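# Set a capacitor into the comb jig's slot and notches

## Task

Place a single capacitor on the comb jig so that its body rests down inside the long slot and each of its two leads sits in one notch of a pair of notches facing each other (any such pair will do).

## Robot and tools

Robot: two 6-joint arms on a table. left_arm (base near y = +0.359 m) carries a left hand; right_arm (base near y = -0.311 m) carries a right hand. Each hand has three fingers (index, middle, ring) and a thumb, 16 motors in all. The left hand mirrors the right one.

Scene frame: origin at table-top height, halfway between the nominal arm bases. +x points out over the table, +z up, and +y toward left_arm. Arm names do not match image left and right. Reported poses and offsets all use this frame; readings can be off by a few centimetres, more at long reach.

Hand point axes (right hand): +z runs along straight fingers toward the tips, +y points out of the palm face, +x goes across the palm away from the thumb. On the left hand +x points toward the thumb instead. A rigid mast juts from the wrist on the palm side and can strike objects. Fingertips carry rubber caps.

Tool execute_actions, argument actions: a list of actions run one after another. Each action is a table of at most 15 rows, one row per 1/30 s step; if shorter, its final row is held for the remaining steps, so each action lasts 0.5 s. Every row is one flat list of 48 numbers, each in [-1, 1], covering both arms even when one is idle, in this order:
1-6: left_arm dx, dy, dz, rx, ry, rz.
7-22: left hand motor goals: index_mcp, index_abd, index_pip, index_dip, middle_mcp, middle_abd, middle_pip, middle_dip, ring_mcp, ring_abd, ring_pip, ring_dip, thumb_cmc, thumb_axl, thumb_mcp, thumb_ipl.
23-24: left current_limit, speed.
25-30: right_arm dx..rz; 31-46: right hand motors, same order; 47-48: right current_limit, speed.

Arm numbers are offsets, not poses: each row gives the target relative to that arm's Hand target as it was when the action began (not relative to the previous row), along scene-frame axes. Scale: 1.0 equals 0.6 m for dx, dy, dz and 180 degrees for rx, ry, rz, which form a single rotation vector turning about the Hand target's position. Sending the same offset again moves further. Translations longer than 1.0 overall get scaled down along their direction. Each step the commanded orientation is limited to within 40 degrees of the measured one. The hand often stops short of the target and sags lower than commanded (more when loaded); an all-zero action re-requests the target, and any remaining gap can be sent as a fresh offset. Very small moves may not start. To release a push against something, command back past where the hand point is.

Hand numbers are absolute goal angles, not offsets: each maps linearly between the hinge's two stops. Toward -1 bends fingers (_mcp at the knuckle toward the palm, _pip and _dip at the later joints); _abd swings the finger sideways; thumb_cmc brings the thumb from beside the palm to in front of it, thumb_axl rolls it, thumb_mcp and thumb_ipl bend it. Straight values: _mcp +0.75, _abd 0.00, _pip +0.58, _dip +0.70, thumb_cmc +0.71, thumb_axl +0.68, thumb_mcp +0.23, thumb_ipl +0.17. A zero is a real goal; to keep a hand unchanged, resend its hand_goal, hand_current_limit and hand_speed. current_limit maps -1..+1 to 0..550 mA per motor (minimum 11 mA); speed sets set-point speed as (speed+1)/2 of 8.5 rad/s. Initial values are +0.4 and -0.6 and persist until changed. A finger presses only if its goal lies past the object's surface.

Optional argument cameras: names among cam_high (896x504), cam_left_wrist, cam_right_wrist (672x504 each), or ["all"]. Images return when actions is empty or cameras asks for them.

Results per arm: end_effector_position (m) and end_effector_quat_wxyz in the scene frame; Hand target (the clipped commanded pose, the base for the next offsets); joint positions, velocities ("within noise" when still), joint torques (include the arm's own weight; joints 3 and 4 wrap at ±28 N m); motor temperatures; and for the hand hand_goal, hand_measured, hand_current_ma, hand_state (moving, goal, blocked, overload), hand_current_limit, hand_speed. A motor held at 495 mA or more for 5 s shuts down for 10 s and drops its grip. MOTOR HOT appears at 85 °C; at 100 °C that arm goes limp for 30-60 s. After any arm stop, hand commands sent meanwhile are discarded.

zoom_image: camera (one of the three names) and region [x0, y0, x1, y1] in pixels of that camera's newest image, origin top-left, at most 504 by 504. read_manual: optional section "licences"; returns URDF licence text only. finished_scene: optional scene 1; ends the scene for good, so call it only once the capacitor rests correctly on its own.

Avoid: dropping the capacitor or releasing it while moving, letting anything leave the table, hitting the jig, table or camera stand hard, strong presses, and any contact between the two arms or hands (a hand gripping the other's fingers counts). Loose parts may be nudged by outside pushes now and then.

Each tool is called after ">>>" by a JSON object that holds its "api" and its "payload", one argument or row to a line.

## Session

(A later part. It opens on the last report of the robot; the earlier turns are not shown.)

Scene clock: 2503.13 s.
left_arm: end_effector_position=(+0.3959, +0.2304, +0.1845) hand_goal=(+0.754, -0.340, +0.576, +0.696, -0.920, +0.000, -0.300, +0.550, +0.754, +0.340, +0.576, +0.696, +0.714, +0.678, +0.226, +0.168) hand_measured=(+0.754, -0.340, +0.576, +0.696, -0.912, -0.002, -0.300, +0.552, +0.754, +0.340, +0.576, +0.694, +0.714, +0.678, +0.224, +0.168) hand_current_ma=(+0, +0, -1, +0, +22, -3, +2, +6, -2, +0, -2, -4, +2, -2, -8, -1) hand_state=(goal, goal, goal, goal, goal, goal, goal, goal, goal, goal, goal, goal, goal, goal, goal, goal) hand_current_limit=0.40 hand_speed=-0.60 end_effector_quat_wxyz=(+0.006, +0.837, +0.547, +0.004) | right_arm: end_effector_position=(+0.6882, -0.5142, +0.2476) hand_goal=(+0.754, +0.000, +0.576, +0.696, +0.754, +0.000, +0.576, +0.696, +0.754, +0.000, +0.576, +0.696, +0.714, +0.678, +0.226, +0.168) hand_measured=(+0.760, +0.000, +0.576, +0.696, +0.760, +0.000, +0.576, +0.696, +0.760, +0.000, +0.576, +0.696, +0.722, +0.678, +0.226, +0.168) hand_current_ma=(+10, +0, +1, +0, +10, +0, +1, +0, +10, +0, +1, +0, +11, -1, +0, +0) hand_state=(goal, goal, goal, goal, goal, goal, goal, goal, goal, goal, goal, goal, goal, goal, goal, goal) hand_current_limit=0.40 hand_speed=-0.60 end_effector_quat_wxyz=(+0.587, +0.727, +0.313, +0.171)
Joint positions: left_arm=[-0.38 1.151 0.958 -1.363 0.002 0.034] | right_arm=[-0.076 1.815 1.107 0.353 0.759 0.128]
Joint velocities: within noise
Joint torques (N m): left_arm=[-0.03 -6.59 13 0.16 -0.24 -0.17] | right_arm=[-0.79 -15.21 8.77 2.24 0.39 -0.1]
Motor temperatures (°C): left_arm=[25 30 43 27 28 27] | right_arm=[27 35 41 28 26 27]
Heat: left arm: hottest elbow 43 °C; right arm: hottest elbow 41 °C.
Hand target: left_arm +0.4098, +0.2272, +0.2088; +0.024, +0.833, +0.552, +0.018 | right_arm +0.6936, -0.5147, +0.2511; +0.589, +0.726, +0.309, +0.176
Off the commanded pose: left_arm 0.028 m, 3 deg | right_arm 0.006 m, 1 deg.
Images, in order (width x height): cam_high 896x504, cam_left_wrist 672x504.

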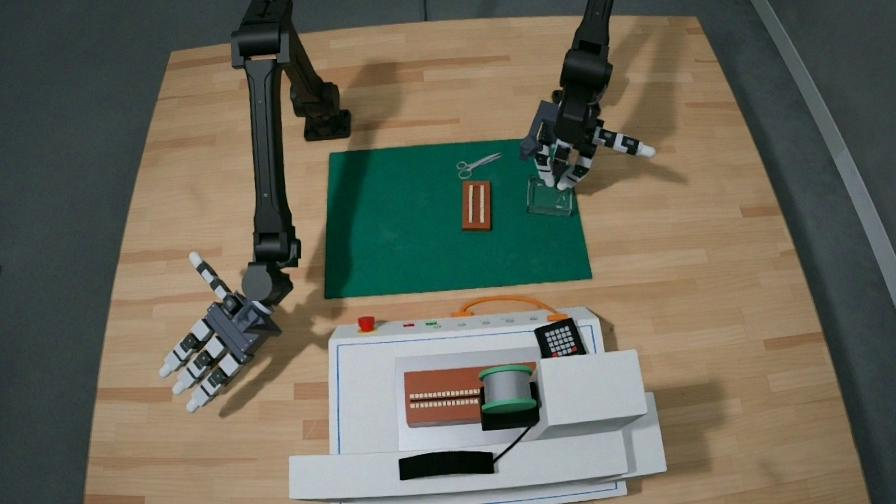

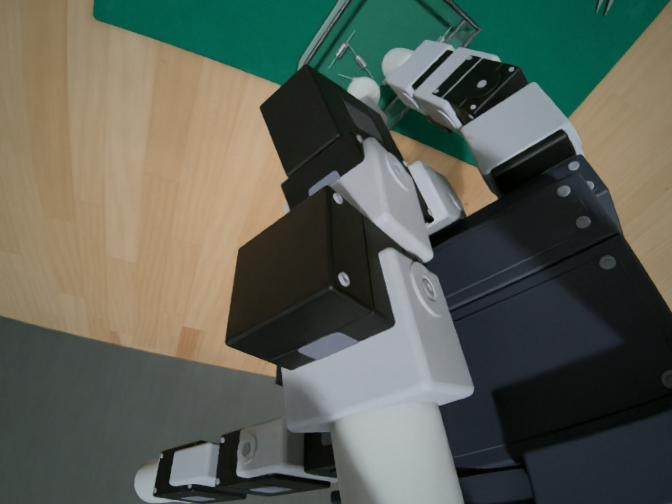

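>>> {"api": "execute_actions", "payload": {
  "actions": [
    [[-0.0175,0.0347,-0.05,0.0064,0.0180,0,0.754,-0.337,0.576,0.696,-0.92,0,-0.3,0.55,0.754,0.30,0.576,0.696,0.714,0.678,0.226,0.168,0.4,-0.6,0,0,0,0,0,0,0.754,0,0.576,0.696,0.754,0,0.576,0.696,0.754,0,0.576,0.696,0.714,0.678,0.226,0.168,0.4,-0.6]],
    [[0,0,-0.05,0,0,0,0.754,-0.337,0.576,0.696,-0.92,0,-0.3,0.55,0.754,0.30,0.576,0.696,0.714,0.678,0.226,0.168,0.4,-0.6,0,0,0,0,0,0,0.754,0,0.576,0.696,0.754,0,0.576,0.696,0.754,0,0.576,0.696,0.714,0.678,0.226,0.168,0.4,-0.6]]
  ],
  "cameras": ["cam_left_wrist"]
}}

>>> {"api": "zoom_image", "payload": {
  "camera": "cam_left_wrist",
  "region": [290, 0, 450, 120]
}}

Scene clock: 2704.90 s.
left_arm: end_effector_position=(+0.3944, +0.2477, +0.1476) hand_goal=(+0.754, -0.336, +0.576, +0.696, -0.920, +0.000, -0.300, +0.550, +0.754, +0.300, +0.576, +0.696, +0.714, +0.678, +0.226, +0.168) hand_measured=(+0.754, -0.338, +0.576, +0.696, -0.912, -0.002, -0.300, +0.552, +0.754, +0.302, +0.576, +0.694, +0.714, +0.678, +0.224, +0.168) hand_current_ma=(+0, -3, -1, +0, +22, -3, +2, +6, -2, +3, -2, -4, +2, -2, -8, -1) hand_state=(goal, goal, goal, goal, goal, goal, goal, goal, goal, goal, goal, goal, goal, goal, goal, goal) hand_current_limit=0.40 hand_speed=-0.60 end_effector_quat_wxyz=(-0.003, +0.833, +0.554, -0.003) | right_arm: end_effector_position=(+0.6882, -0.5142, +0.2476) hand_goal=(+0.754, +0.000, +0.576, +0.696, +0.754, +0.000, +0.576, +0.696, +0.754, +0.000, +0.576, +0.696, +0.714, +0.678, +0.226, +0.168) hand_measured=(+0.760, +0.000, +0.576, +0.696, +0.760, +0.000, +0.576, +0.696, +0.760, +0.000, +0.576, +0.696, +0.722, +0.678, +0.226, +0.168) hand_current_ma=(+10, +0, +1, +0, +10, +0, +1, +0, +10, +0, +1, +0, +11, -1, +0, +0) hand_state=(goal, goal, goal, goal, goal, goal, goal, goal, goal, goal, goal, goal, goal, goal, goal, goal) hand_current_limit=0.40 hand_speed=-0.60 end_effector_quat_wxyz=(+0.587, +0.727, +0.313, +0.171)
Joint positions: left_arm=[-0.334 1.172 0.88 -1.288 0.001 0.063] | right_arm=[-0.076 1.815 1.107 0.353 0.759 0.128]
Joint torques (N m): left_arm=[0.32 -5.89 9.17 0.7 -0.14 0.04] | right_arm=[-0.91 -14.68 8.8 2.11 0.4 -0.1]
Heat: left arm: hottest elbow 44 °C; right arm: hottest elbow 41 °C.
Hand target: left_arm +0.3992, +0.2481, +0.1487; +0.000, +0.834, +0.552, +0.000 | right_arm +0.6936, -0.5147, +0.2511; +0.589, +0.726, +0.309, +0.176
Off the commanded pose: left_arm 0.005 m, 1 deg | right_arm 0.006 m, 1 deg.
Images, in order (width x height): cam_left_wrist 672x504.

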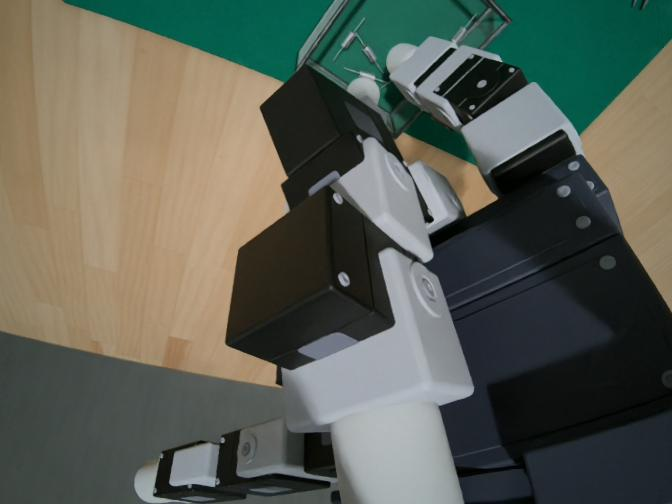

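Scaled by 3.150 from the camera's 672x504 image, which has a finer 960x720 frame.

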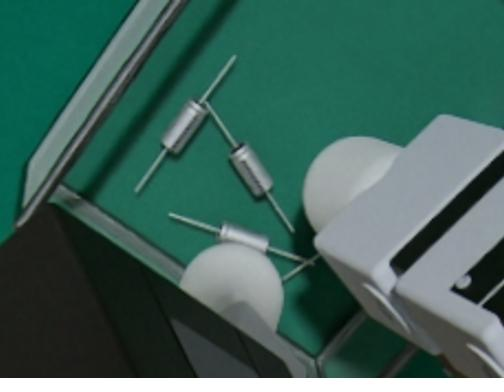

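>>> {"api": "execute_actions", "payload": {
  "actions": [
    [[-0.0135,-0.048,0,0,0,0,0.754,-0.337,0.576,0.696,-0.92,0,-0.3,0.55,-0.92,0,-0.3,0.55,0.714,0.678,0.226,0.168,0.4,-0.6,0,0,0,0,0,0,0.754,0,0.576,0.696,0.754,0,0.576,0.696,0.754,0,0.576,0.696,0.714,0.678,0.226,0.168,0.4,-0.6]],
    [[0,0,0,0,0,0,0.754,0,0.576,0.696,-0.92,0,-0.3,0.55,-0.92,0,-0.3,0.55,0.714,0.678,0.226,0.168,0.4,-0.6,0,0,0,0,0,0,0.754,0,0.576,0.696,0.754,0,0.576,0.696,0.754,0,0.576,0.696,0.714,0.678,0.226,0.168,0.4,-0.6]]
  ],
  "cameras": ["cam_left_wrist","cam_high"]
}}

>>> {"api": "zoom_image", "payload": {
  "camera": "cam_left_wrist",
  "region": [270, 0, 430, 120]
}}

>>> {"api": "zoom_image", "payload": {
  "camera": "cam_high",
  "region": [530, 160, 590, 220]
}}

Scene clock: 2854.23 s.
left_arm: end_effector_position=(+0.3853, +0.2227, +0.1465) hand_goal=(+0.754, +0.000, +0.576, +0.696, -0.920, +0.000, -0.300, +0.550, -0.920, +0.000, -0.300, +0.550, +0.714, +0.678, +0.226, +0.168) hand_measured=(+0.754, -0.004, +0.576, +0.696, -0.912, -0.002, -0.300, +0.552, -0.804, +0.026, -0.280, +0.558, +0.714, +0.678, +0.224, +0.168) hand_current_ma=(+0, -7, -1, +0, +22, -3, +2, +6, +385, +82, +67, +23, +2, -2, -8, -1) hand_state=(goal, goal, goal, goal, goal, goal, goal, goal, blocked, blocked, goal, goal, goal, goal, goal, goal) hand_current_limit=0.40 hand_speed=-0.60 end_effector_quat_wxyz=(-0.004, +0.836, +0.549, -0.004) | right_arm: end_effector_position=(+0.6882, -0.5142, +0.2476) hand_goal=(+0.754, +0.000, +0.576, +0.696, +0.754, +0.000, +0.576, +0.696, +0.754, +0.000, +0.576, +0.696, +0.714, +0.678, +0.226, +0.168) hand_measured=(+0.760, +0.000, +0.576, +0.696, +0.760, +0.000, +0.576, +0.696, +0.760, +0.000, +0.576, +0.696, +0.722, +0.678, +0.226, +0.168) hand_current_ma=(+10, +0, +1, +0, +10, +0, +1, +0, +10, +0, +1, +0, +11, -1, +0, +0) hand_state=(goal, goal, goal, goal, goal, goal, goal, goal, goal, goal, goal, goal, goal, goal, goal, goal) hand_current_limit=0.40 hand_speed=-0.60 end_effector_quat_wxyz=(+0.587, +0.727, +0.313, +0.171)
Joint positions: left_arm=[-0.418 1.175 0.88 -1.286 0.003 -0.011] | right_arm=[-0.076 1.815 1.107 0.353 0.759 0.128]
Joint torques (N m): left_arm=[-0.5 -5.54 9.73 0.77 -0.21 -0.17] | right_arm=[-0.91 -15.03 8.75 2.17 0.38 -0.1]
Heat: left arm: hottest elbow 41 °C; right arm: hottest elbow 41 °C.
Hand target: left_arm +0.3912, +0.2193, +0.1488; +0.000, +0.834, +0.552, +0.000 | right_arm +0.6936, -0.5147, +0.2511; +0.589, +0.726, +0.309, +0.176
Off the commanded pose: left_arm 0.007 m, 1 deg | right_arm 0.006 m, 1 deg.
Images, in order (width x height): cam_high 896x504, cam_left_wrist 672x504.

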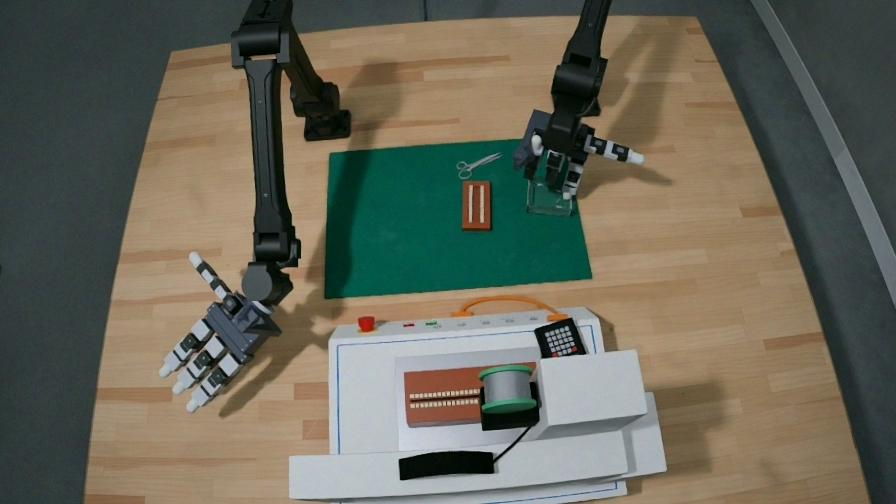

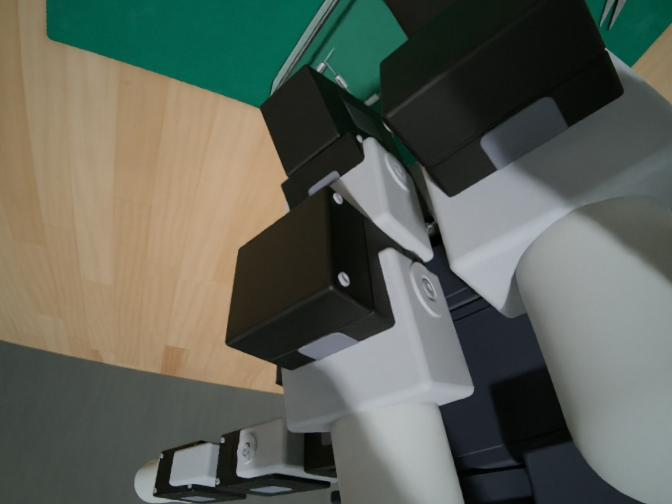

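Scaled by 3.150 from the camera's 672x504 image, which has a finer 960x720 frame.

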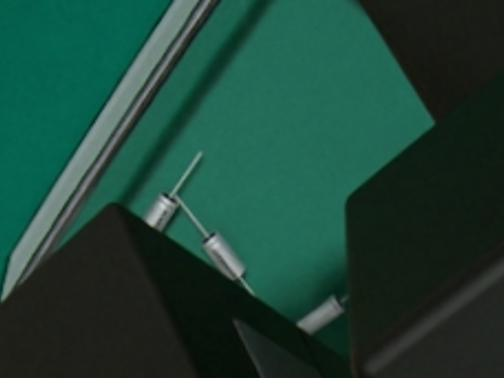

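Scaled by 8.400 from the camera's 896x504 image, which has a finer 1280x720 frame.

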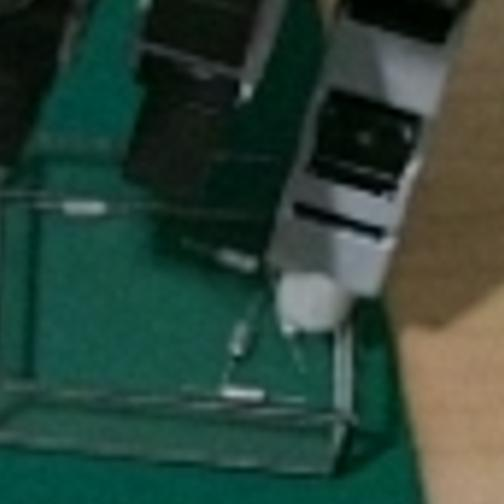

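>>> {"api": "execute_actions", "payload": {
  "actions": [
    [[0.0017,-0.0053,-0.025,0,0,0,0.754,0,0.576,0.696,-0.92,0,-0.3,0.55,-0.76,0.02,-0.28,0.55,0.714,0.678,0.226,0.168,0.4,-0.6,0,0,0,0,0,0,0.754,0,0.576,0.696,0.754,0,0.576,0.696,0.754,0,0.576,0.696,0.714,0.678,0.226,0.168,0.4,-0.6]],
    [[0,0,-0.0172,0,0,0,0.754,0,0.576,0.696,-0.92,0,-0.3,0.55,-0.76,0.02,-0.28,0.55,0.714,0.678,0.226,0.168,0.4,-0.6,0,0,0,0,0,0,0.754,0,0.576,0.696,0.754,0,0.576,0.696,0.754,0,0.576,0.696,0.714,0.678,0.226,0.168,0.4,-0.6]]
  ],
  "cameras": ["cam_left_wrist"]
}}

>>> {"api": "zoom_image", "payload": {
  "camera": "cam_left_wrist",
  "region": [270, 0, 430, 120]
}}

>>> {"api": "execute_actions", "payload": {
  "actions": [],
  "cameras": ["cam_high"]
}}

>>> {"api": "zoom_image", "payload": {
  "camera": "cam_high",
  "region": [530, 160, 590, 220]
}}

Scene clock: 2891.63 s.
left_arm: end_effector_position=(+0.3904, +0.2198, +0.1260) hand_goal=(+0.754, +0.000, +0.576, +0.696, -0.920, +0.000, -0.300, +0.550, -0.760, +0.020, -0.280, +0.550, +0.714, +0.678, +0.226, +0.168) hand_measured=(+0.754, -0.002, +0.576, +0.696, -0.912, -0.002, -0.300, +0.552, -0.760, +0.034, -0.282, +0.550, +0.714, +0.678, +0.224, +0.168) hand_current_ma=(+1, -6, +0, +0, +22, -3, +2, +6, +0, +37, -4, +1, +2, -2, -8, -1) hand_state=(goal, goal, goal, goal, goal, goal, goal, goal, goal, goal, goal, goal, goal, goal, goal, goal) hand_current_limit=0.40 hand_speed=-0.60 end_effector_quat_wxyz=(+0.000, +0.834, +0.551, -0.002) | right_arm: end_effector_position=(+0.6882, -0.5142, +0.2476) hand_goal=(+0.754, +0.000, +0.576, +0.696, +0.754, +0.000, +0.576, +0.696, +0.754, +0.000, +0.576, +0.696, +0.714, +0.678, +0.226, +0.168) hand_measured=(+0.760, +0.000, +0.576, +0.696, +0.760, +0.000, +0.576, +0.696, +0.760, +0.000, +0.576, +0.696, +0.722, +0.678, +0.226, +0.168) hand_current_ma=(+10, +0, +1, +0, +10, +0, +1, +0, +10, +0, +1, +0, +11, -1, +0, +0) hand_state=(goal, goal, goal, goal, goal, goal, goal, goal, goal, goal, goal, goal, goal, goal, goal, goal) hand_current_limit=0.40 hand_speed=-0.60 end_effector_quat_wxyz=(+0.587, +0.727, +0.313, +0.171)
Joint positions: left_arm=[-0.421 1.207 0.846 -1.212 0.003 -0.019] | right_arm=[-0.076 1.815 1.107 0.353 0.759 0.128]
Joint torques (N m): left_arm=[-0.79 -5.83 8.68 0.88 -0.21 -0.17] | right_arm=[-0.91 -15.27 8.75 2.19 0.39 -0.13]
Heat: left arm: hottest elbow 41 °C; right arm: hottest elbow 41 °C.
Hand target: left_arm +0.3922, +0.2161, +0.1234; +0.000, +0.834, +0.552, +0.000 | right_arm +0.6936, -0.5147, +0.2511; +0.589, +0.726, +0.309, +0.176
Off the commanded pose: left_arm 0.005 m, 0 deg | right_arm 0.006 m, 1 deg.
Images, in order (width x height): cam_left_wrist 672x504.

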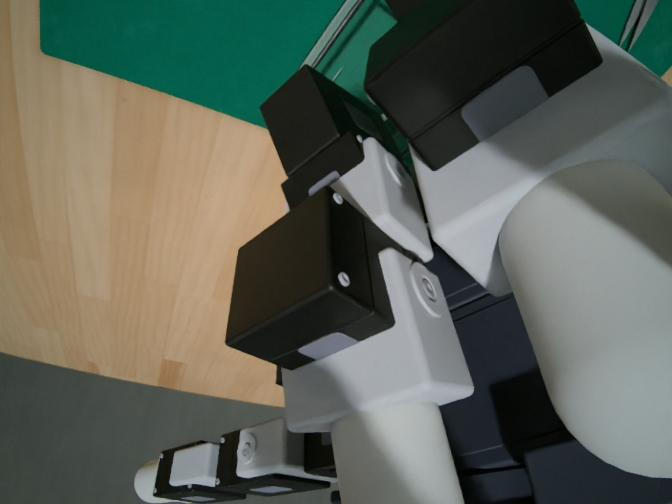

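Scaled by 3.150 from the camera's 672x504 image, which has a finer 960x720 frame.

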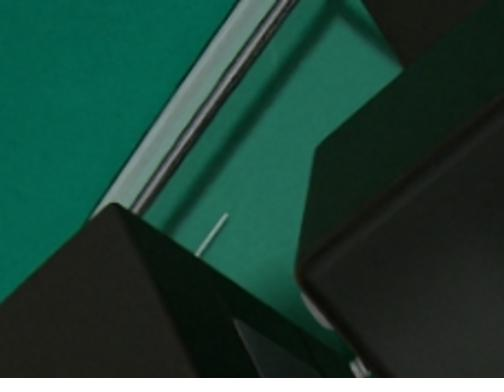

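Scene clock: 2891.63 s.
left_arm: end_effector_position=(+0.3904, +0.2198, +0.1260) hand_goal=(+0.754, +0.000, +0.576, +0.696, -0.920, +0.000, -0.300, +0.550, -0.760, +0.020, -0.280, +0.550, +0.714, +0.678, +0.226, +0.168) hand_measured=(+0.754, -0.002, +0.576, +0.696, -0.912, -0.002, -0.300, +0.552, -0.760, +0.034, -0.282, +0.550, +0.714, +0.678, +0.224, +0.168) hand_current_ma=(+1, -6, +0, +0, +22, -3, +2, +6, +0, +37, -4, +1, +2, -2, -8, -1) hand_state=(goal, goal, goal, goal, goal, goal, goal, goal, goal, goal, goal, goal, goal, goal, goal, goal) hand_current_limit=0.40 hand_speed=-0.60 end_effector_quat_wxyz=(+0.000, +0.834, +0.551, -0.002) | right_arm: end_effector_position=(+0.6882, -0.5142, +0.2476) hand_goal=(+0.754, +0.000, +0.576, +0.696, +0.754, +0.000, +0.576, +0.696, +0.754, +0.000, +0.576, +0.696, +0.714, +0.678, +0.226, +0.168) hand_measured=(+0.760, +0.000, +0.576, +0.696, +0.760, +0.000, +0.576, +0.696, +0.760, +0.000, +0.576, +0.696, +0.722, +0.678, +0.226, +0.168) hand_current_ma=(+10, +0, +1, +0, +10, +0, +1, +0, +10, +0, +1, +0, +11, -1, +0, +0) hand_state=(goal, goal, goal, goal, goal, goal, goal, goal, goal, goal, goal, goal, goal, goal, goal, goal) hand_current_limit=0.40 hand_speed=-0.60 end_effector_quat_wxyz=(+0.587, +0.727, +0.313, +0.171)
Joint positions: left_arm=[-0.421 1.207 0.846 -1.212 0.003 -0.019] | right_arm=[-0.076 1.815 1.107 0.353 0.759 0.128]
Joint velocities: within noise
Joint torques (N m): left_arm=[-0.79 -5.83 8.68 0.88 -0.21 -0.17] | right_arm=[-0.91 -15.27 8.75 2.19 0.39 -0.13]
Motor temperatures (°C): left_arm=[25 29 41 27 28 27] | right_arm=[27 35 41 28 26 27]
Heat: left arm: hottest elbow 41 °C; right arm: hottest elbow 41 °C.
Hand target: left_arm +0.3922, +0.2161, +0.1234; +0.000, +0.834, +0.552, +0.000 | right_arm +0.6936, -0.5147, +0.2511; +0.589, +0.726, +0.309, +0.176
Off the commanded pose: left_arm 0.005 m, 0 deg | right_arm 0.006 m, 1 deg.
Images, in order (width x height): cam_high 896x504.

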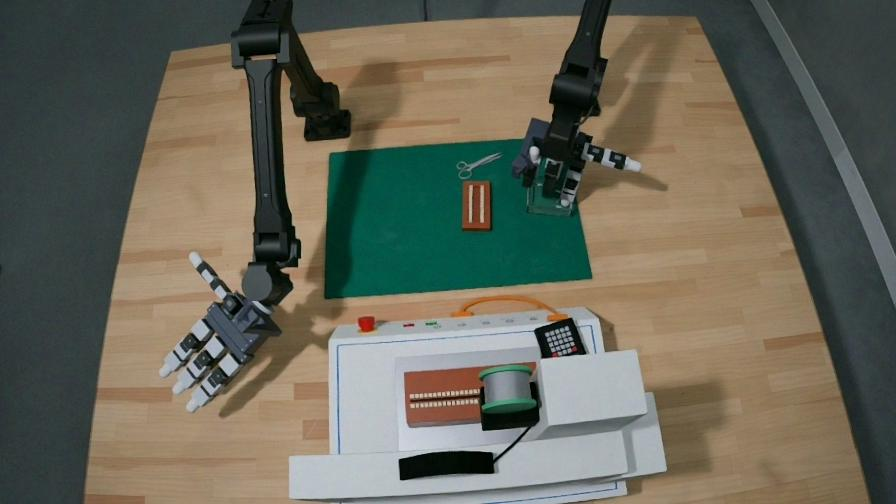

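Scaled by 8.400 from the camera's 896x504 image, which has a finer 1280x720 frame.

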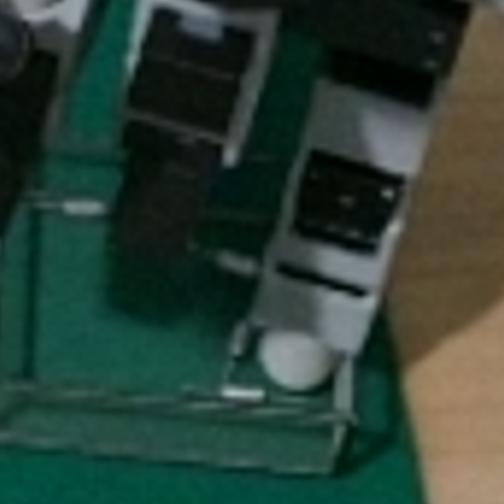

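>>> {"api": "execute_actions", "payload": {
  "actions": [
    [[-0.010,-0.0117,0.0025,0,0,0,0.754,0,0.576,0.696,-0.92,0,-0.3,0.55,-0.76,0.02,-0.28,0.55,0.714,0.678,0.226,0.168,0.4,-0.6,0,0,0,0,0,0,0.754,0,0.576,0.696,0.754,0,0.576,0.696,0.754,0,0.576,0.696,0.714,0.678,0.226,0.168,0.4,-0.6]],
    [[-0.0083,-0.015,0,0,0,0,0.754,0,0.576,0.696,-0.92,0,-0.3,0.55,-0.76,0.02,-0.28,0.55,0.714,0.678,0.226,0.168,0.4,-0.6,0,0,0,0,0,0,0.754,0,0.576,0.696,0.754,0,0.576,0.696,0.754,0,0.576,0.696,0.714,0.678,0.226,0.168,0.4,-0.6]]
  ],
  "cameras": ["cam_high"]
}}

>>> {"api": "zoom_image", "payload": {
  "camera": "cam_high",
  "region": [530, 160, 590, 220]
}}

Scene clock: 2915.97 s.
left_arm: end_effector_position=(+0.3838, +0.2065, +0.1263) hand_goal=(+0.754, +0.000, +0.576, +0.696, -0.920, +0.000, -0.300, +0.550, -0.760, +0.020, -0.280, +0.550, +0.714, +0.678, +0.226, +0.168) hand_measured=(+0.754, +0.024, +0.576, +0.696, -0.912, -0.002, -0.300, +0.552, -0.760, +0.034, -0.282, +0.550, +0.714, +0.678, +0.224, +0.168) hand_current_ma=(-1, +72, +0, +0, +22, -3, +2, +6, +0, +37, -4, +1, +2, -2, -8, -1) hand_state=(goal, blocked, goal, goal, goal, goal, goal, goal, goal, goal, goal, goal, goal, goal, goal, goal) hand_current_limit=0.40 hand_speed=-0.60 end_effector_quat_wxyz=(-0.003, +0.833, +0.554, +0.004) | right_arm: end_effector_position=(+0.6882, -0.5142, +0.2476) hand_goal=(+0.754, +0.000, +0.576, +0.696, +0.754, +0.000, +0.576, +0.696, +0.754, +0.000, +0.576, +0.696, +0.714, +0.678, +0.226, +0.168) hand_measured=(+0.760, +0.000, +0.576, +0.696, +0.760, +0.000, +0.576, +0.696, +0.760, +0.000, +0.576, +0.696, +0.722, +0.678, +0.226, +0.168) hand_current_ma=(+10, +0, +1, +0, +10, +0, +1, +0, +10, +0, +1, +0, +11, -1, +0, +0) hand_state=(goal, goal, goal, goal, goal, goal, goal, goal, goal, goal, goal, goal, goal, goal, goal, goal) hand_current_limit=0.40 hand_speed=-0.60 end_effector_quat_wxyz=(+0.587, +0.727, +0.313, +0.171)
Joint positions: left_arm=[-0.478 1.207 0.846 -1.212 -0.009 -0.081] | right_arm=[-0.076 1.815 1.107 0.353 0.759 0.128]
Joint torques (N m): left_arm=[-1.26 -6.59 8.46 0.65 0.28 -0.19] | right_arm=[-0.97 -14.92 8.76 2.19 0.4 -0.07]
Heat: left arm: hottest elbow 41 °C; right arm: hottest elbow 41 °C.
Hand target: left_arm +0.3812, +0.2000, +0.1249; +0.000, +0.834, +0.552, +0.000 | right_arm +0.6936, -0.5147, +0.2511; +0.589, +0.726, +0.309, +0.176
Off the commanded pose: left_arm 0.007 m, 1 deg | right_arm 0.006 m, 1 deg.
Images, in order (width x height): cam_high 896x504.

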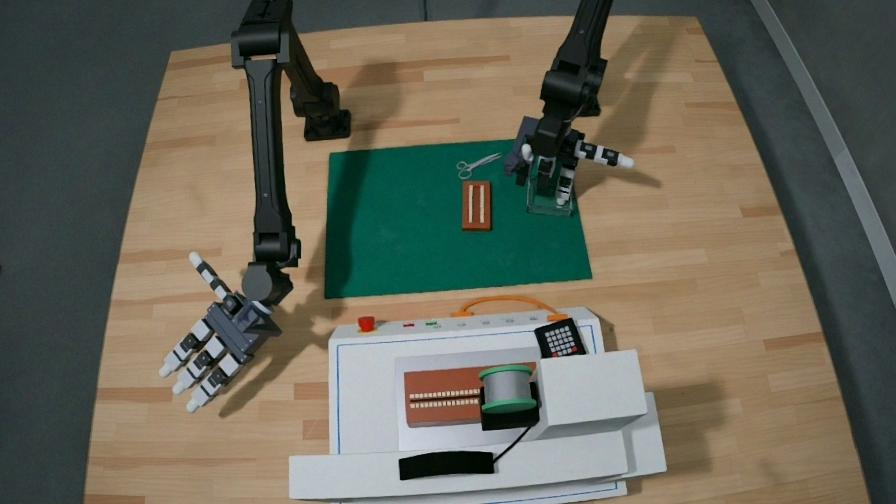

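Scaled by 8.400 from the camera's 896x504 image, which has a finer 1280x720 frame.

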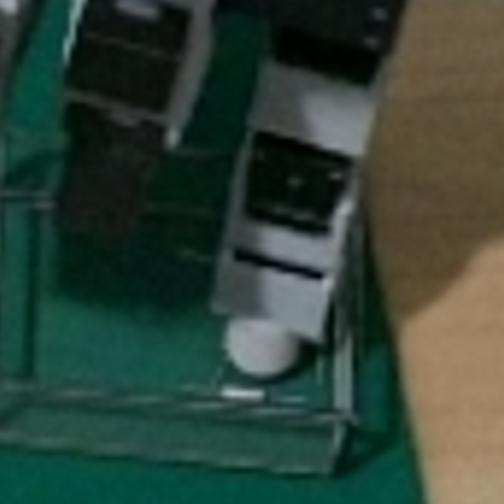

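>>> {"api": "zoom_image", "payload": {
  "camera": "cam_high",
  "region": [545, 185, 575, 215]
}}

>>> {"api": "execute_actions", "payload": {
  "actions": [],
  "cameras": ["cam_left_wrist"]
}}

>>> {"api": "zoom_image", "payload": {
  "camera": "cam_left_wrist",
  "region": [270, 0, 430, 120]
}}

Scaled by 16.800 from the camera's 896x504 image, which has a finer 1280x720 frame.

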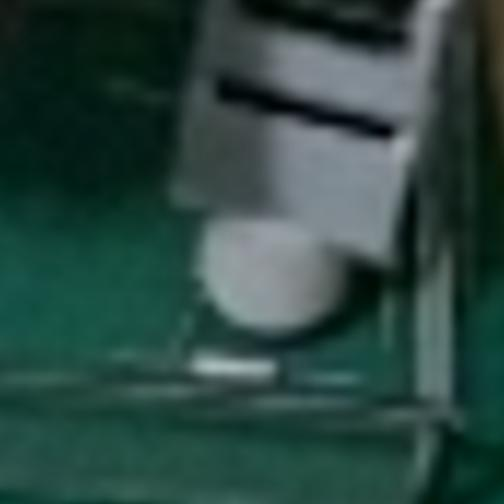

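Scene clock: 2923.17 s.
left_arm: end_effector_position=(+0.3838, +0.2065, +0.1263) hand_goal=(+0.754, +0.000, +0.576, +0.696, -0.920, +0.000, -0.300, +0.550, -0.760, +0.020, -0.280, +0.550, +0.714, +0.678, +0.226, +0.168) hand_measured=(+0.754, +0.024, +0.576, +0.696, -0.912, -0.002, -0.300, +0.552, -0.760, +0.034, -0.282, +0.550, +0.714, +0.678, +0.224, +0.168) hand_current_ma=(-1, +72, +0, +0, +22, -3, +2, +6, +0, +37, -4, +1, +2, -2, -8, -1) hand_state=(goal, blocked, goal, goal, goal, goal, goal, goal, goal, goal, goal, goal, goal, goal, goal, goal) hand_current_limit=0.40 hand_speed=-0.60 end_effector_quat_wxyz=(-0.003, +0.833, +0.554, +0.004) | right_arm: end_effector_position=(+0.6882, -0.5142, +0.2476) hand_goal=(+0.754, +0.000, +0.576, +0.696, +0.754, +0.000, +0.576, +0.696, +0.754, +0.000, +0.576, +0.696, +0.714, +0.678, +0.226, +0.168) hand_measured=(+0.760, +0.000, +0.576, +0.696, +0.760, +0.000, +0.576, +0.696, +0.760, +0.000, +0.576, +0.696, +0.722, +0.678, +0.226, +0.168) hand_current_ma=(+10, +0, +1, +0, +10, +0, +1, +0, +10, +0, +1, +0, +11, -1, +0, +0) hand_state=(goal, goal, goal, goal, goal, goal, goal, goal, goal, goal, goal, goal, goal, goal, goal, goal) hand_current_limit=0.40 hand_speed=-0.60 end_effector_quat_wxyz=(+0.587, +0.727, +0.313, +0.171)
Joint positions: left_arm=[-0.478 1.207 0.846 -1.212 -0.009 -0.081] | right_arm=[-0.076 1.815 1.107 0.353 0.759 0.128]
Joint velocities: within noise
Joint torques (N m): left_arm=[-1.32 -6.53 8.44 0.65 0.28 -0.16] | right_arm=[-0.73 -14.97 8.68 2.17 0.39 -0.06]
Motor temperatures (°C): left_arm=[25 29 41 27 28 27] | right_arm=[27 35 41 28 26 27]
Heat: left arm: hottest elbow 41 °C; right arm: hottest elbow 41 °C.
Hand target: left_arm +0.3812, +0.2000, +0.1249; +0.000, +0.834, +0.552, +0.000 | right_arm +0.6936, -0.5147, +0.2511; +0.589, +0.726, +0.309, +0.176
Off the commanded pose: left_arm 0.007 m, 1 deg | right_arm 0.006 m, 1 deg.
Images, in order (width x height): cam_left_wrist 672x504.

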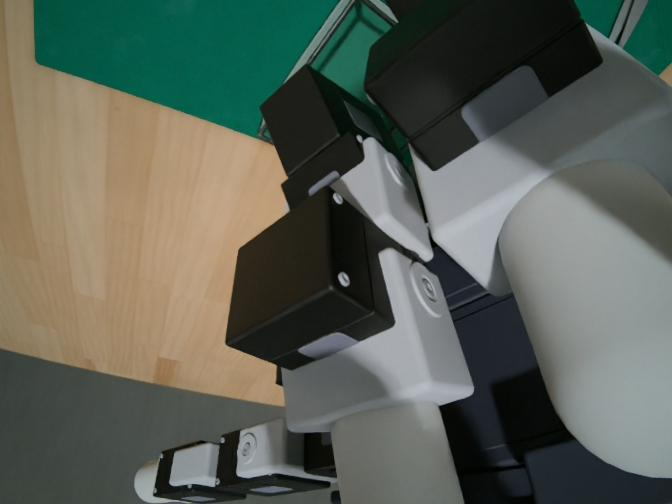

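Scaled by 3.150 from the camera's 672x504 image, which has a finer 960x720 frame.

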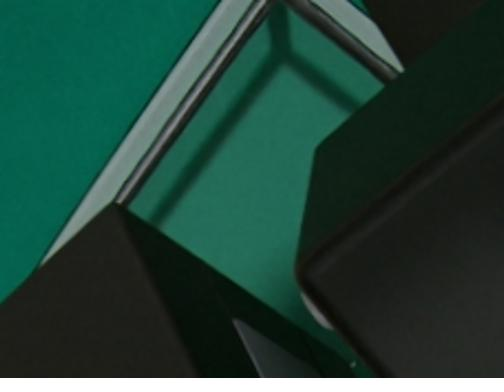

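>>> {"api": "execute_actions", "payload": {
  "actions": [
    [[0,0,0.05,0,0,0,0.754,0,0.576,0.696,-0.92,0,-0.3,0.55,-0.76,0.02,-0.28,0.55,0.714,0.678,0.226,0.168,0.4,-0.6,0,0,0,0,0,0,0.754,0,0.576,0.696,0.754,0,0.576,0.696,0.754,0,0.576,0.696,0.714,0.678,0.226,0.168,0.4,-0.6]],
    [[0.02,-0.035,0.03,0,0,0,0.754,0,0.576,0.696,-0.92,0,-0.3,0.55,-0.76,0.02,-0.28,0.55,0.714,0.678,0.226,0.168,0.4,-0.6,0,0,0,0,0,0,0.754,0,0.576,0.696,0.754,0,0.576,0.696,0.754,0,0.576,0.696,0.714,0.678,0.226,0.168,0.4,-0.6]]
  ],
  "cameras": ["cam_high","cam_left_wrist"]
}}

>>> {"api": "zoom_image", "payload": {
  "camera": "cam_high",
  "region": [530, 165, 580, 215]
}}

>>> {"api": "zoom_image", "payload": {
  "camera": "cam_left_wrist",
  "region": [270, 0, 430, 120]
}}

Scene clock: 2952.33 s.
left_arm: end_effector_position=(+0.3809, +0.1883, +0.1555) hand_goal=(+0.754, +0.000, +0.576, +0.696, -0.920, +0.000, -0.300, +0.550, -0.760, +0.020, -0.280, +0.550, +0.714, +0.678, +0.226, +0.168) hand_measured=(+0.750, +0.002, +0.572, +0.694, -0.912, -0.002, -0.300, +0.552, -0.760, +0.034, -0.282, +0.550, +0.714, +0.678, +0.224, +0.168) hand_current_ma=(-8, +7, -8, -3, +22, -3, +2, +6, +0, +37, -4, +1, +2, -2, -8, -1) hand_state=(goal, goal, goal, goal, goal, goal, goal, goal, goal, goal, goal, goal, goal, goal, goal, goal) hand_current_limit=0.40 hand_speed=-0.60 end_effector_quat_wxyz=(-0.013, +0.835, +0.550, -0.008) | right_arm: end_effector_position=(+0.6882, -0.5142, +0.2476) hand_goal=(+0.754, +0.000, +0.576, +0.696, +0.754, +0.000, +0.576, +0.696, +0.754, +0.000, +0.576, +0.696, +0.714, +0.678, +0.226, +0.168) hand_measured=(+0.760, +0.000, +0.576, +0.696, +0.760, +0.000, +0.576, +0.696, +0.760, +0.000, +0.576, +0.696, +0.722, +0.678, +0.226, +0.168) hand_current_ma=(+10, +0, +1, +0, +10, +0, +1, +0, +10, +0, +1, +0, +11, -1, +0, +0) hand_state=(goal, goal, goal, goal, goal, goal, goal, goal, goal, goal, goal, goal, goal, goal, goal, goal) hand_current_limit=0.40 hand_speed=-0.60 end_effector_quat_wxyz=(+0.587, +0.727, +0.313, +0.171)
Joint positions: left_arm=[-0.525 1.214 0.94 -1.327 0.002 -0.119] | right_arm=[-0.076 1.815 1.107 0.353 0.759 0.128]
Joint torques (N m): left_arm=[-0.79 -6.36 12.62 0.12 -0.17 -0.16] | right_arm=[-1.14 -15.21 8.8 2.04 0.4 -0.09]
Heat: left arm: hottest elbow 40 °C; right arm: hottest elbow 41 °C.
Hand target: left_arm +0.3933, +0.1791, +0.1729; +0.000, +0.834, +0.552, +0.000 | right_arm +0.6936, -0.5147, +0.2511; +0.589, +0.726, +0.309, +0.176
Off the commanded pose: left_arm 0.023 m, 2 deg | right_arm 0.006 m, 1 deg.
Images, in order (width x height): cam_high 896x504, cam_left_wrist 672x504.

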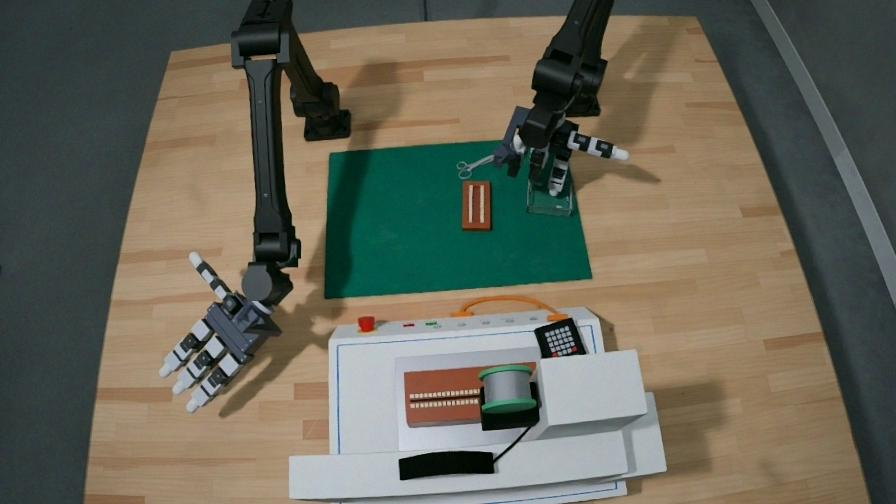

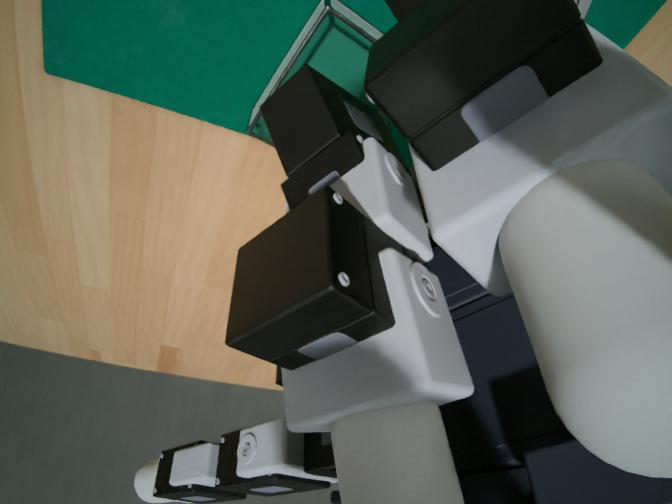

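Scaled by 10.080 from the camera's 896x504 image, which has a finer 1280x720 frame.

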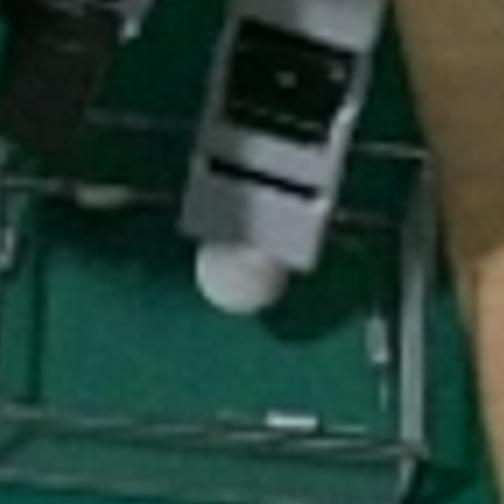

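Scaled by 3.150 from the camera's 672x504 image, which has a finer 960x720 frame.

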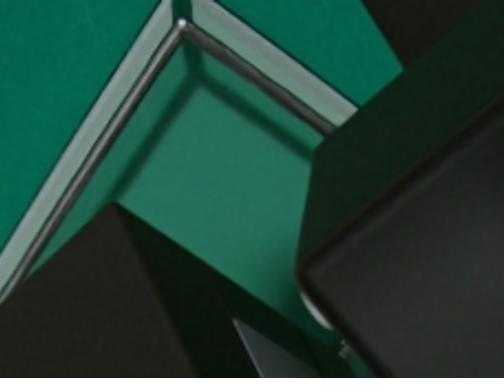

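>>> {"api": "execute_actions", "payload": {
  "actions": [
    [[0,0,0.03,0,0,0,0.754,-0.34,0.576,0.696,-0.92,0,-0.3,0.55,-0.76,0.02,-0.28,0.55,0.714,0.678,0.226,0.168,0.4,-0.6,0,0,0,0,0,0,0.754,0,0.576,0.696,0.754,0,0.576,0.696,0.754,0,0.576,0.696,0.714,0.678,0.226,0.168,0.4,-0.6]]
  ],
  "cameras": ["cam_high","cam_left_wrist"]
}}

>>> {"api": "zoom_image", "payload": {
  "camera": "cam_high",
  "region": [530, 165, 580, 215]
}}

>>> {"api": "zoom_image", "payload": {
  "camera": "cam_left_wrist",
  "region": [270, 0, 430, 120]
}}

Scene clock: 2968.57 s.
left_arm: end_effector_position=(+0.3802, +0.1888, +0.1669) hand_goal=(+0.754, -0.340, +0.576, +0.696, -0.920, +0.000, -0.300, +0.550, -0.760, +0.020, -0.280, +0.550, +0.714, +0.678, +0.226, +0.168) hand_measured=(+0.750, -0.334, +0.572, +0.694, -0.912, -0.002, -0.300, +0.552, -0.760, +0.034, -0.282, +0.550, +0.714, +0.678, +0.224, +0.168) hand_current_ma=(-8, +16, -8, -3, +22, -3, +2, +6, +0, +37, -4, +1, +2, -2, -8, -1) hand_state=(goal, goal, goal, goal, goal, goal, goal, goal, goal, goal, goal, goal, goal, goal, goal, goal) hand_current_limit=0.40 hand_speed=-0.60 end_effector_quat_wxyz=(-0.021, +0.835, +0.550, -0.011) | right_arm: end_effector_position=(+0.6882, -0.5142, +0.2476) hand_goal=(+0.754, +0.000, +0.576, +0.696, +0.754, +0.000, +0.576, +0.696, +0.754, +0.000, +0.576, +0.696, +0.714, +0.678, +0.226, +0.168) hand_measured=(+0.760, +0.000, +0.576, +0.696, +0.760, +0.000, +0.576, +0.696, +0.760, +0.000, +0.576, +0.696, +0.722, +0.678, +0.226, +0.168) hand_current_ma=(+10, +0, +1, +0, +10, +0, +1, +0, +10, +0, +1, +0, +11, -1, +0, +0) hand_state=(goal, goal, goal, goal, goal, goal, goal, goal, goal, goal, goal, goal, goal, goal, goal, goal) hand_current_limit=0.40 hand_speed=-0.60 end_effector_quat_wxyz=(+0.587, +0.727, +0.313, +0.171)
Joint positions: left_arm=[-0.525 1.214 0.974 -1.377 0.002 -0.12] | right_arm=[-0.076 1.815 1.107 0.353 0.759 0.128]
Joint torques (N m): left_arm=[-0.67 -7.3 13.03 0.02 -0.16 -0.17] | right_arm=[-0.73 -15.15 8.7 2.1 0.39 -0.08]
Heat: left arm: hottest elbow 43 °C; right arm: hottest elbow 41 °C.
Hand target: left_arm +0.3933, +0.1791, +0.1910; +0.000, +0.834, +0.552, +0.000 | right_arm +0.6936, -0.5147, +0.2511; +0.589, +0.726, +0.309, +0.176
Off the commanded pose: left_arm 0.029 m, 3 deg | right_arm 0.006 m, 1 deg.
Images, in order (width x height): cam_high 896x504, cam_left_wrist 672x504.

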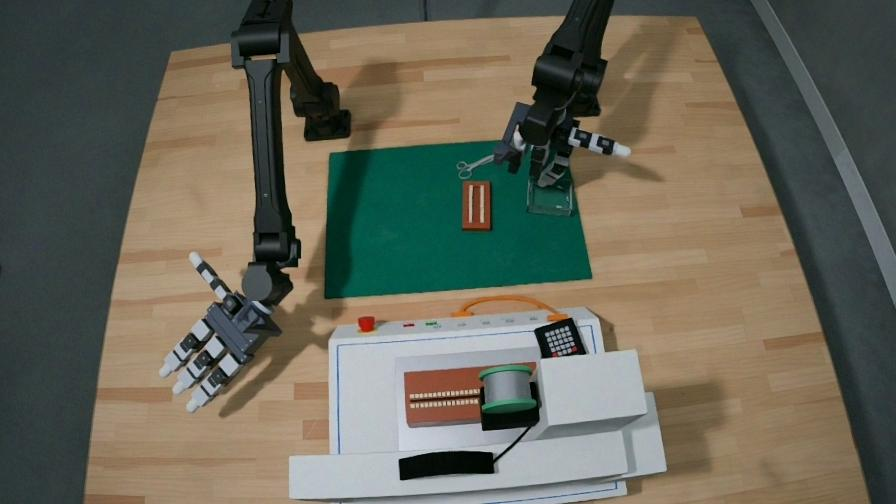

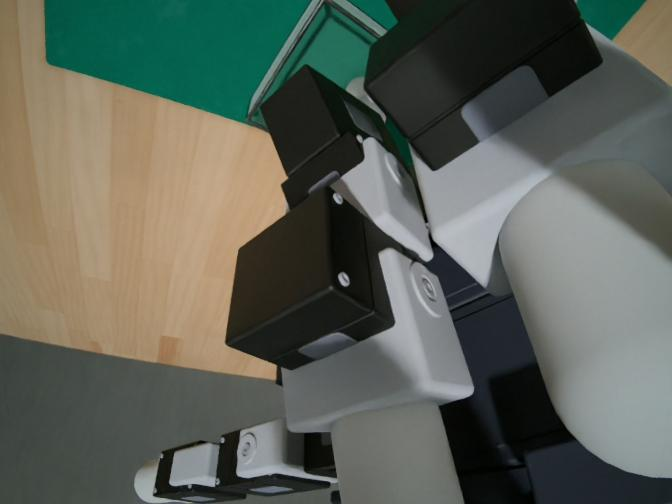

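Scaled by 10.080 from the camera's 896x504 image, which has a finer 1280x720 frame.

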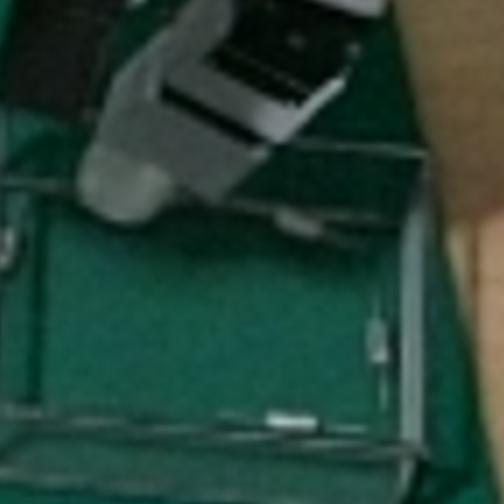

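Scaled by 3.150 from the camera's 672x504 image, which has a finer 960x720 frame.

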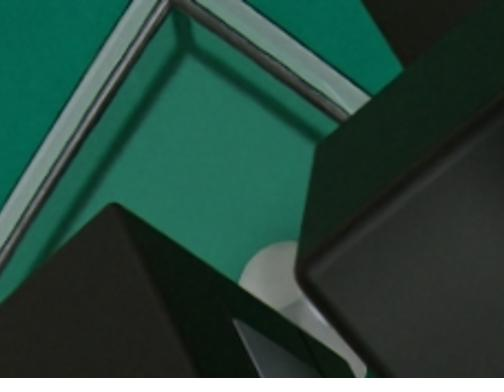

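>>> {"api": "zoom_image", "payload": {
  "camera": "cam_high",
  "region": [515, 165, 565, 215]
}}

Scaled by 10.080 from the camera's 896x504 image, which has a finer 1280x720 frame.

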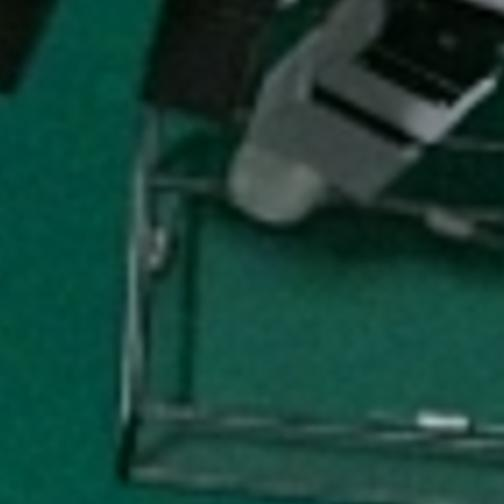

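>>> {"api": "execute_actions", "payload": {
  "actions": [
    [[-0.0169,-0.0593,-0.02,0,0,0,0.754,-0.17,0.576,0.696,-0.92,0,-0.3,0.55,-0.76,0.02,-0.28,0.55,0.714,0.678,0.226,0.168,0.4,-0.6,0,0,0,0,0,0,0.754,0,0.576,0.696,0.754,0,0.576,0.696,0.754,0,0.576,0.696,0.714,0.678,0.226,0.168,0.4,-0.6]],
    [[-0.0169,-0.0592,-0.0217,0,0,0,0.754,0,0.576,0.696,-0.92,0,-0.3,0.55,-0.76,0.02,-0.28,0.55,0.714,0.678,0.226,0.168,0.4,-0.6,0,0,0,0,0,0,0.754,0,0.576,0.696,0.754,0,0.576,0.696,0.754,0,0.576,0.696,0.714,0.678,0.226,0.168,0.4,-0.6]],
    [[0,0,-0.05,0,0,0,0.754,0,0.576,0.696,-0.92,0,-0.3,0.55,-0.76,0.02,-0.28,0.55,0.714,0.678,0.226,0.168,0.4,-0.6,0,0,0,0,0,0,0.754,0,0.576,0.696,0.754,0,0.576,0.696,0.754,0,0.576,0.696,0.714,0.678,0.226,0.168,0.4,-0.6]]
  ],
  "cameras": ["cam_high"]
}}

>>> {"api": "zoom_image", "payload": {
  "camera": "cam_high",
  "region": [515, 160, 585, 230]
}}

Scene clock: 3300.30 s.
left_arm: end_effector_position=(+0.3709, +0.1104, +0.1376) hand_goal=(+0.754, +0.000, +0.576, +0.696, -0.920, +0.000, -0.300, +0.550, -0.760, +0.020, -0.280, +0.550, +0.714, +0.678, +0.226, +0.168) hand_measured=(+0.754, +0.004, +0.576, +0.696, -0.912, -0.002, -0.300, +0.552, -0.760, +0.034, -0.282, +0.550, +0.714, +0.678, +0.224, +0.168) hand_current_ma=(+1, +7, +0, -1, +22, -3, +2, +6, +2, +36, -4, +1, +2, -2, -10, -1) hand_state=(goal, goal, goal, goal, goal, goal, goal, goal, goal, goal, goal, goal, goal, goal, goal, goal) hand_current_limit=0.40 hand_speed=-0.60 end_effector_quat_wxyz=(-0.001, +0.836, +0.549, -0.002) | right_arm: end_effector_position=(+0.6882, -0.5142, +0.2476) hand_goal=(+0.754, +0.000, +0.576, +0.696, +0.754, +0.000, +0.576, +0.696, +0.754, +0.000, +0.576, +0.696, +0.714, +0.678, +0.226, +0.168) hand_measured=(+0.760, +0.000, +0.576, +0.696, +0.760, +0.000, +0.576, +0.696, +0.760, +0.000, +0.576, +0.696, +0.722, +0.678, +0.226, +0.168) hand_current_ma=(+10, +0, +1, +0, +10, +0, +1, +0, +10, +0, +1, +0, +11, -1, +0, +0) hand_state=(goal, goal, goal, goal, goal, goal, goal, goal, goal, goal, goal, goal, goal, goal, goal, goal) hand_current_limit=0.40 hand_speed=-0.60 end_effector_quat_wxyz=(+0.587, +0.727, +0.313, +0.171)
Joint positions: left_arm=[-0.732 1.317 0.974 -1.23 0.003 -0.323] | right_arm=[-0.076 1.815 1.107 0.353 0.759 0.128]
Joint torques (N m): left_arm=[-0.5 -7.82 8.83 0.75 -0.27 -0.17] | right_arm=[-0.79 -14.86 8.7 2.03 0.41 -0.08]
Motor temperatures (°C): left_arm=[25 30 48 27 28 27] | right_arm=[27 35 41 28 26 27]
Heat: left arm: hottest elbow 48 °C; right arm: hottest elbow 41 °C.
Hand target: left_arm +0.3728, +0.1080, +0.1359; +0.000, +0.834, +0.552, +0.000 | right_arm +0.6936, -0.5147, +0.2511; +0.589, +0.726, +0.309, +0.176
Off the commanded pose: left_arm 0.004 m, 1 deg | right_arm 0.006 m, 1 deg.
Images, in order (width x height): cam_high 896x504.

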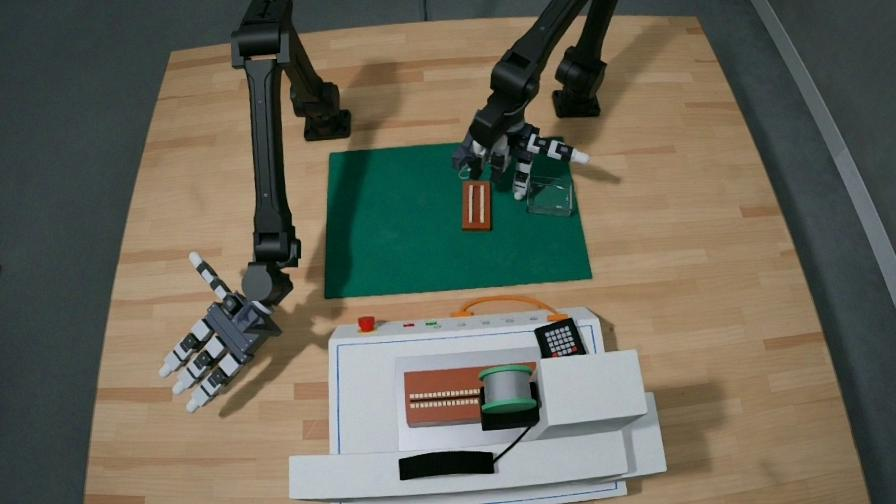

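Scaled by 7.200 from the camera's 896x504 image, which has a finer 1280x720 frame.

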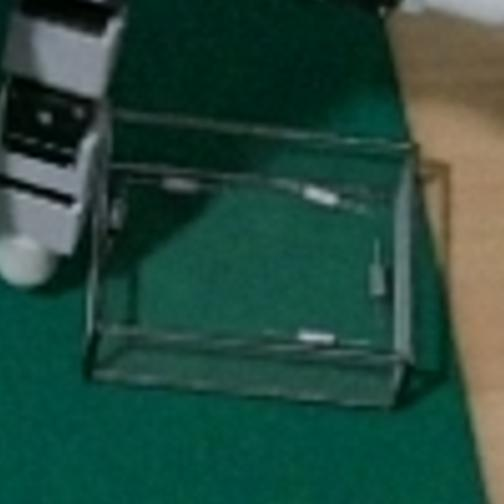

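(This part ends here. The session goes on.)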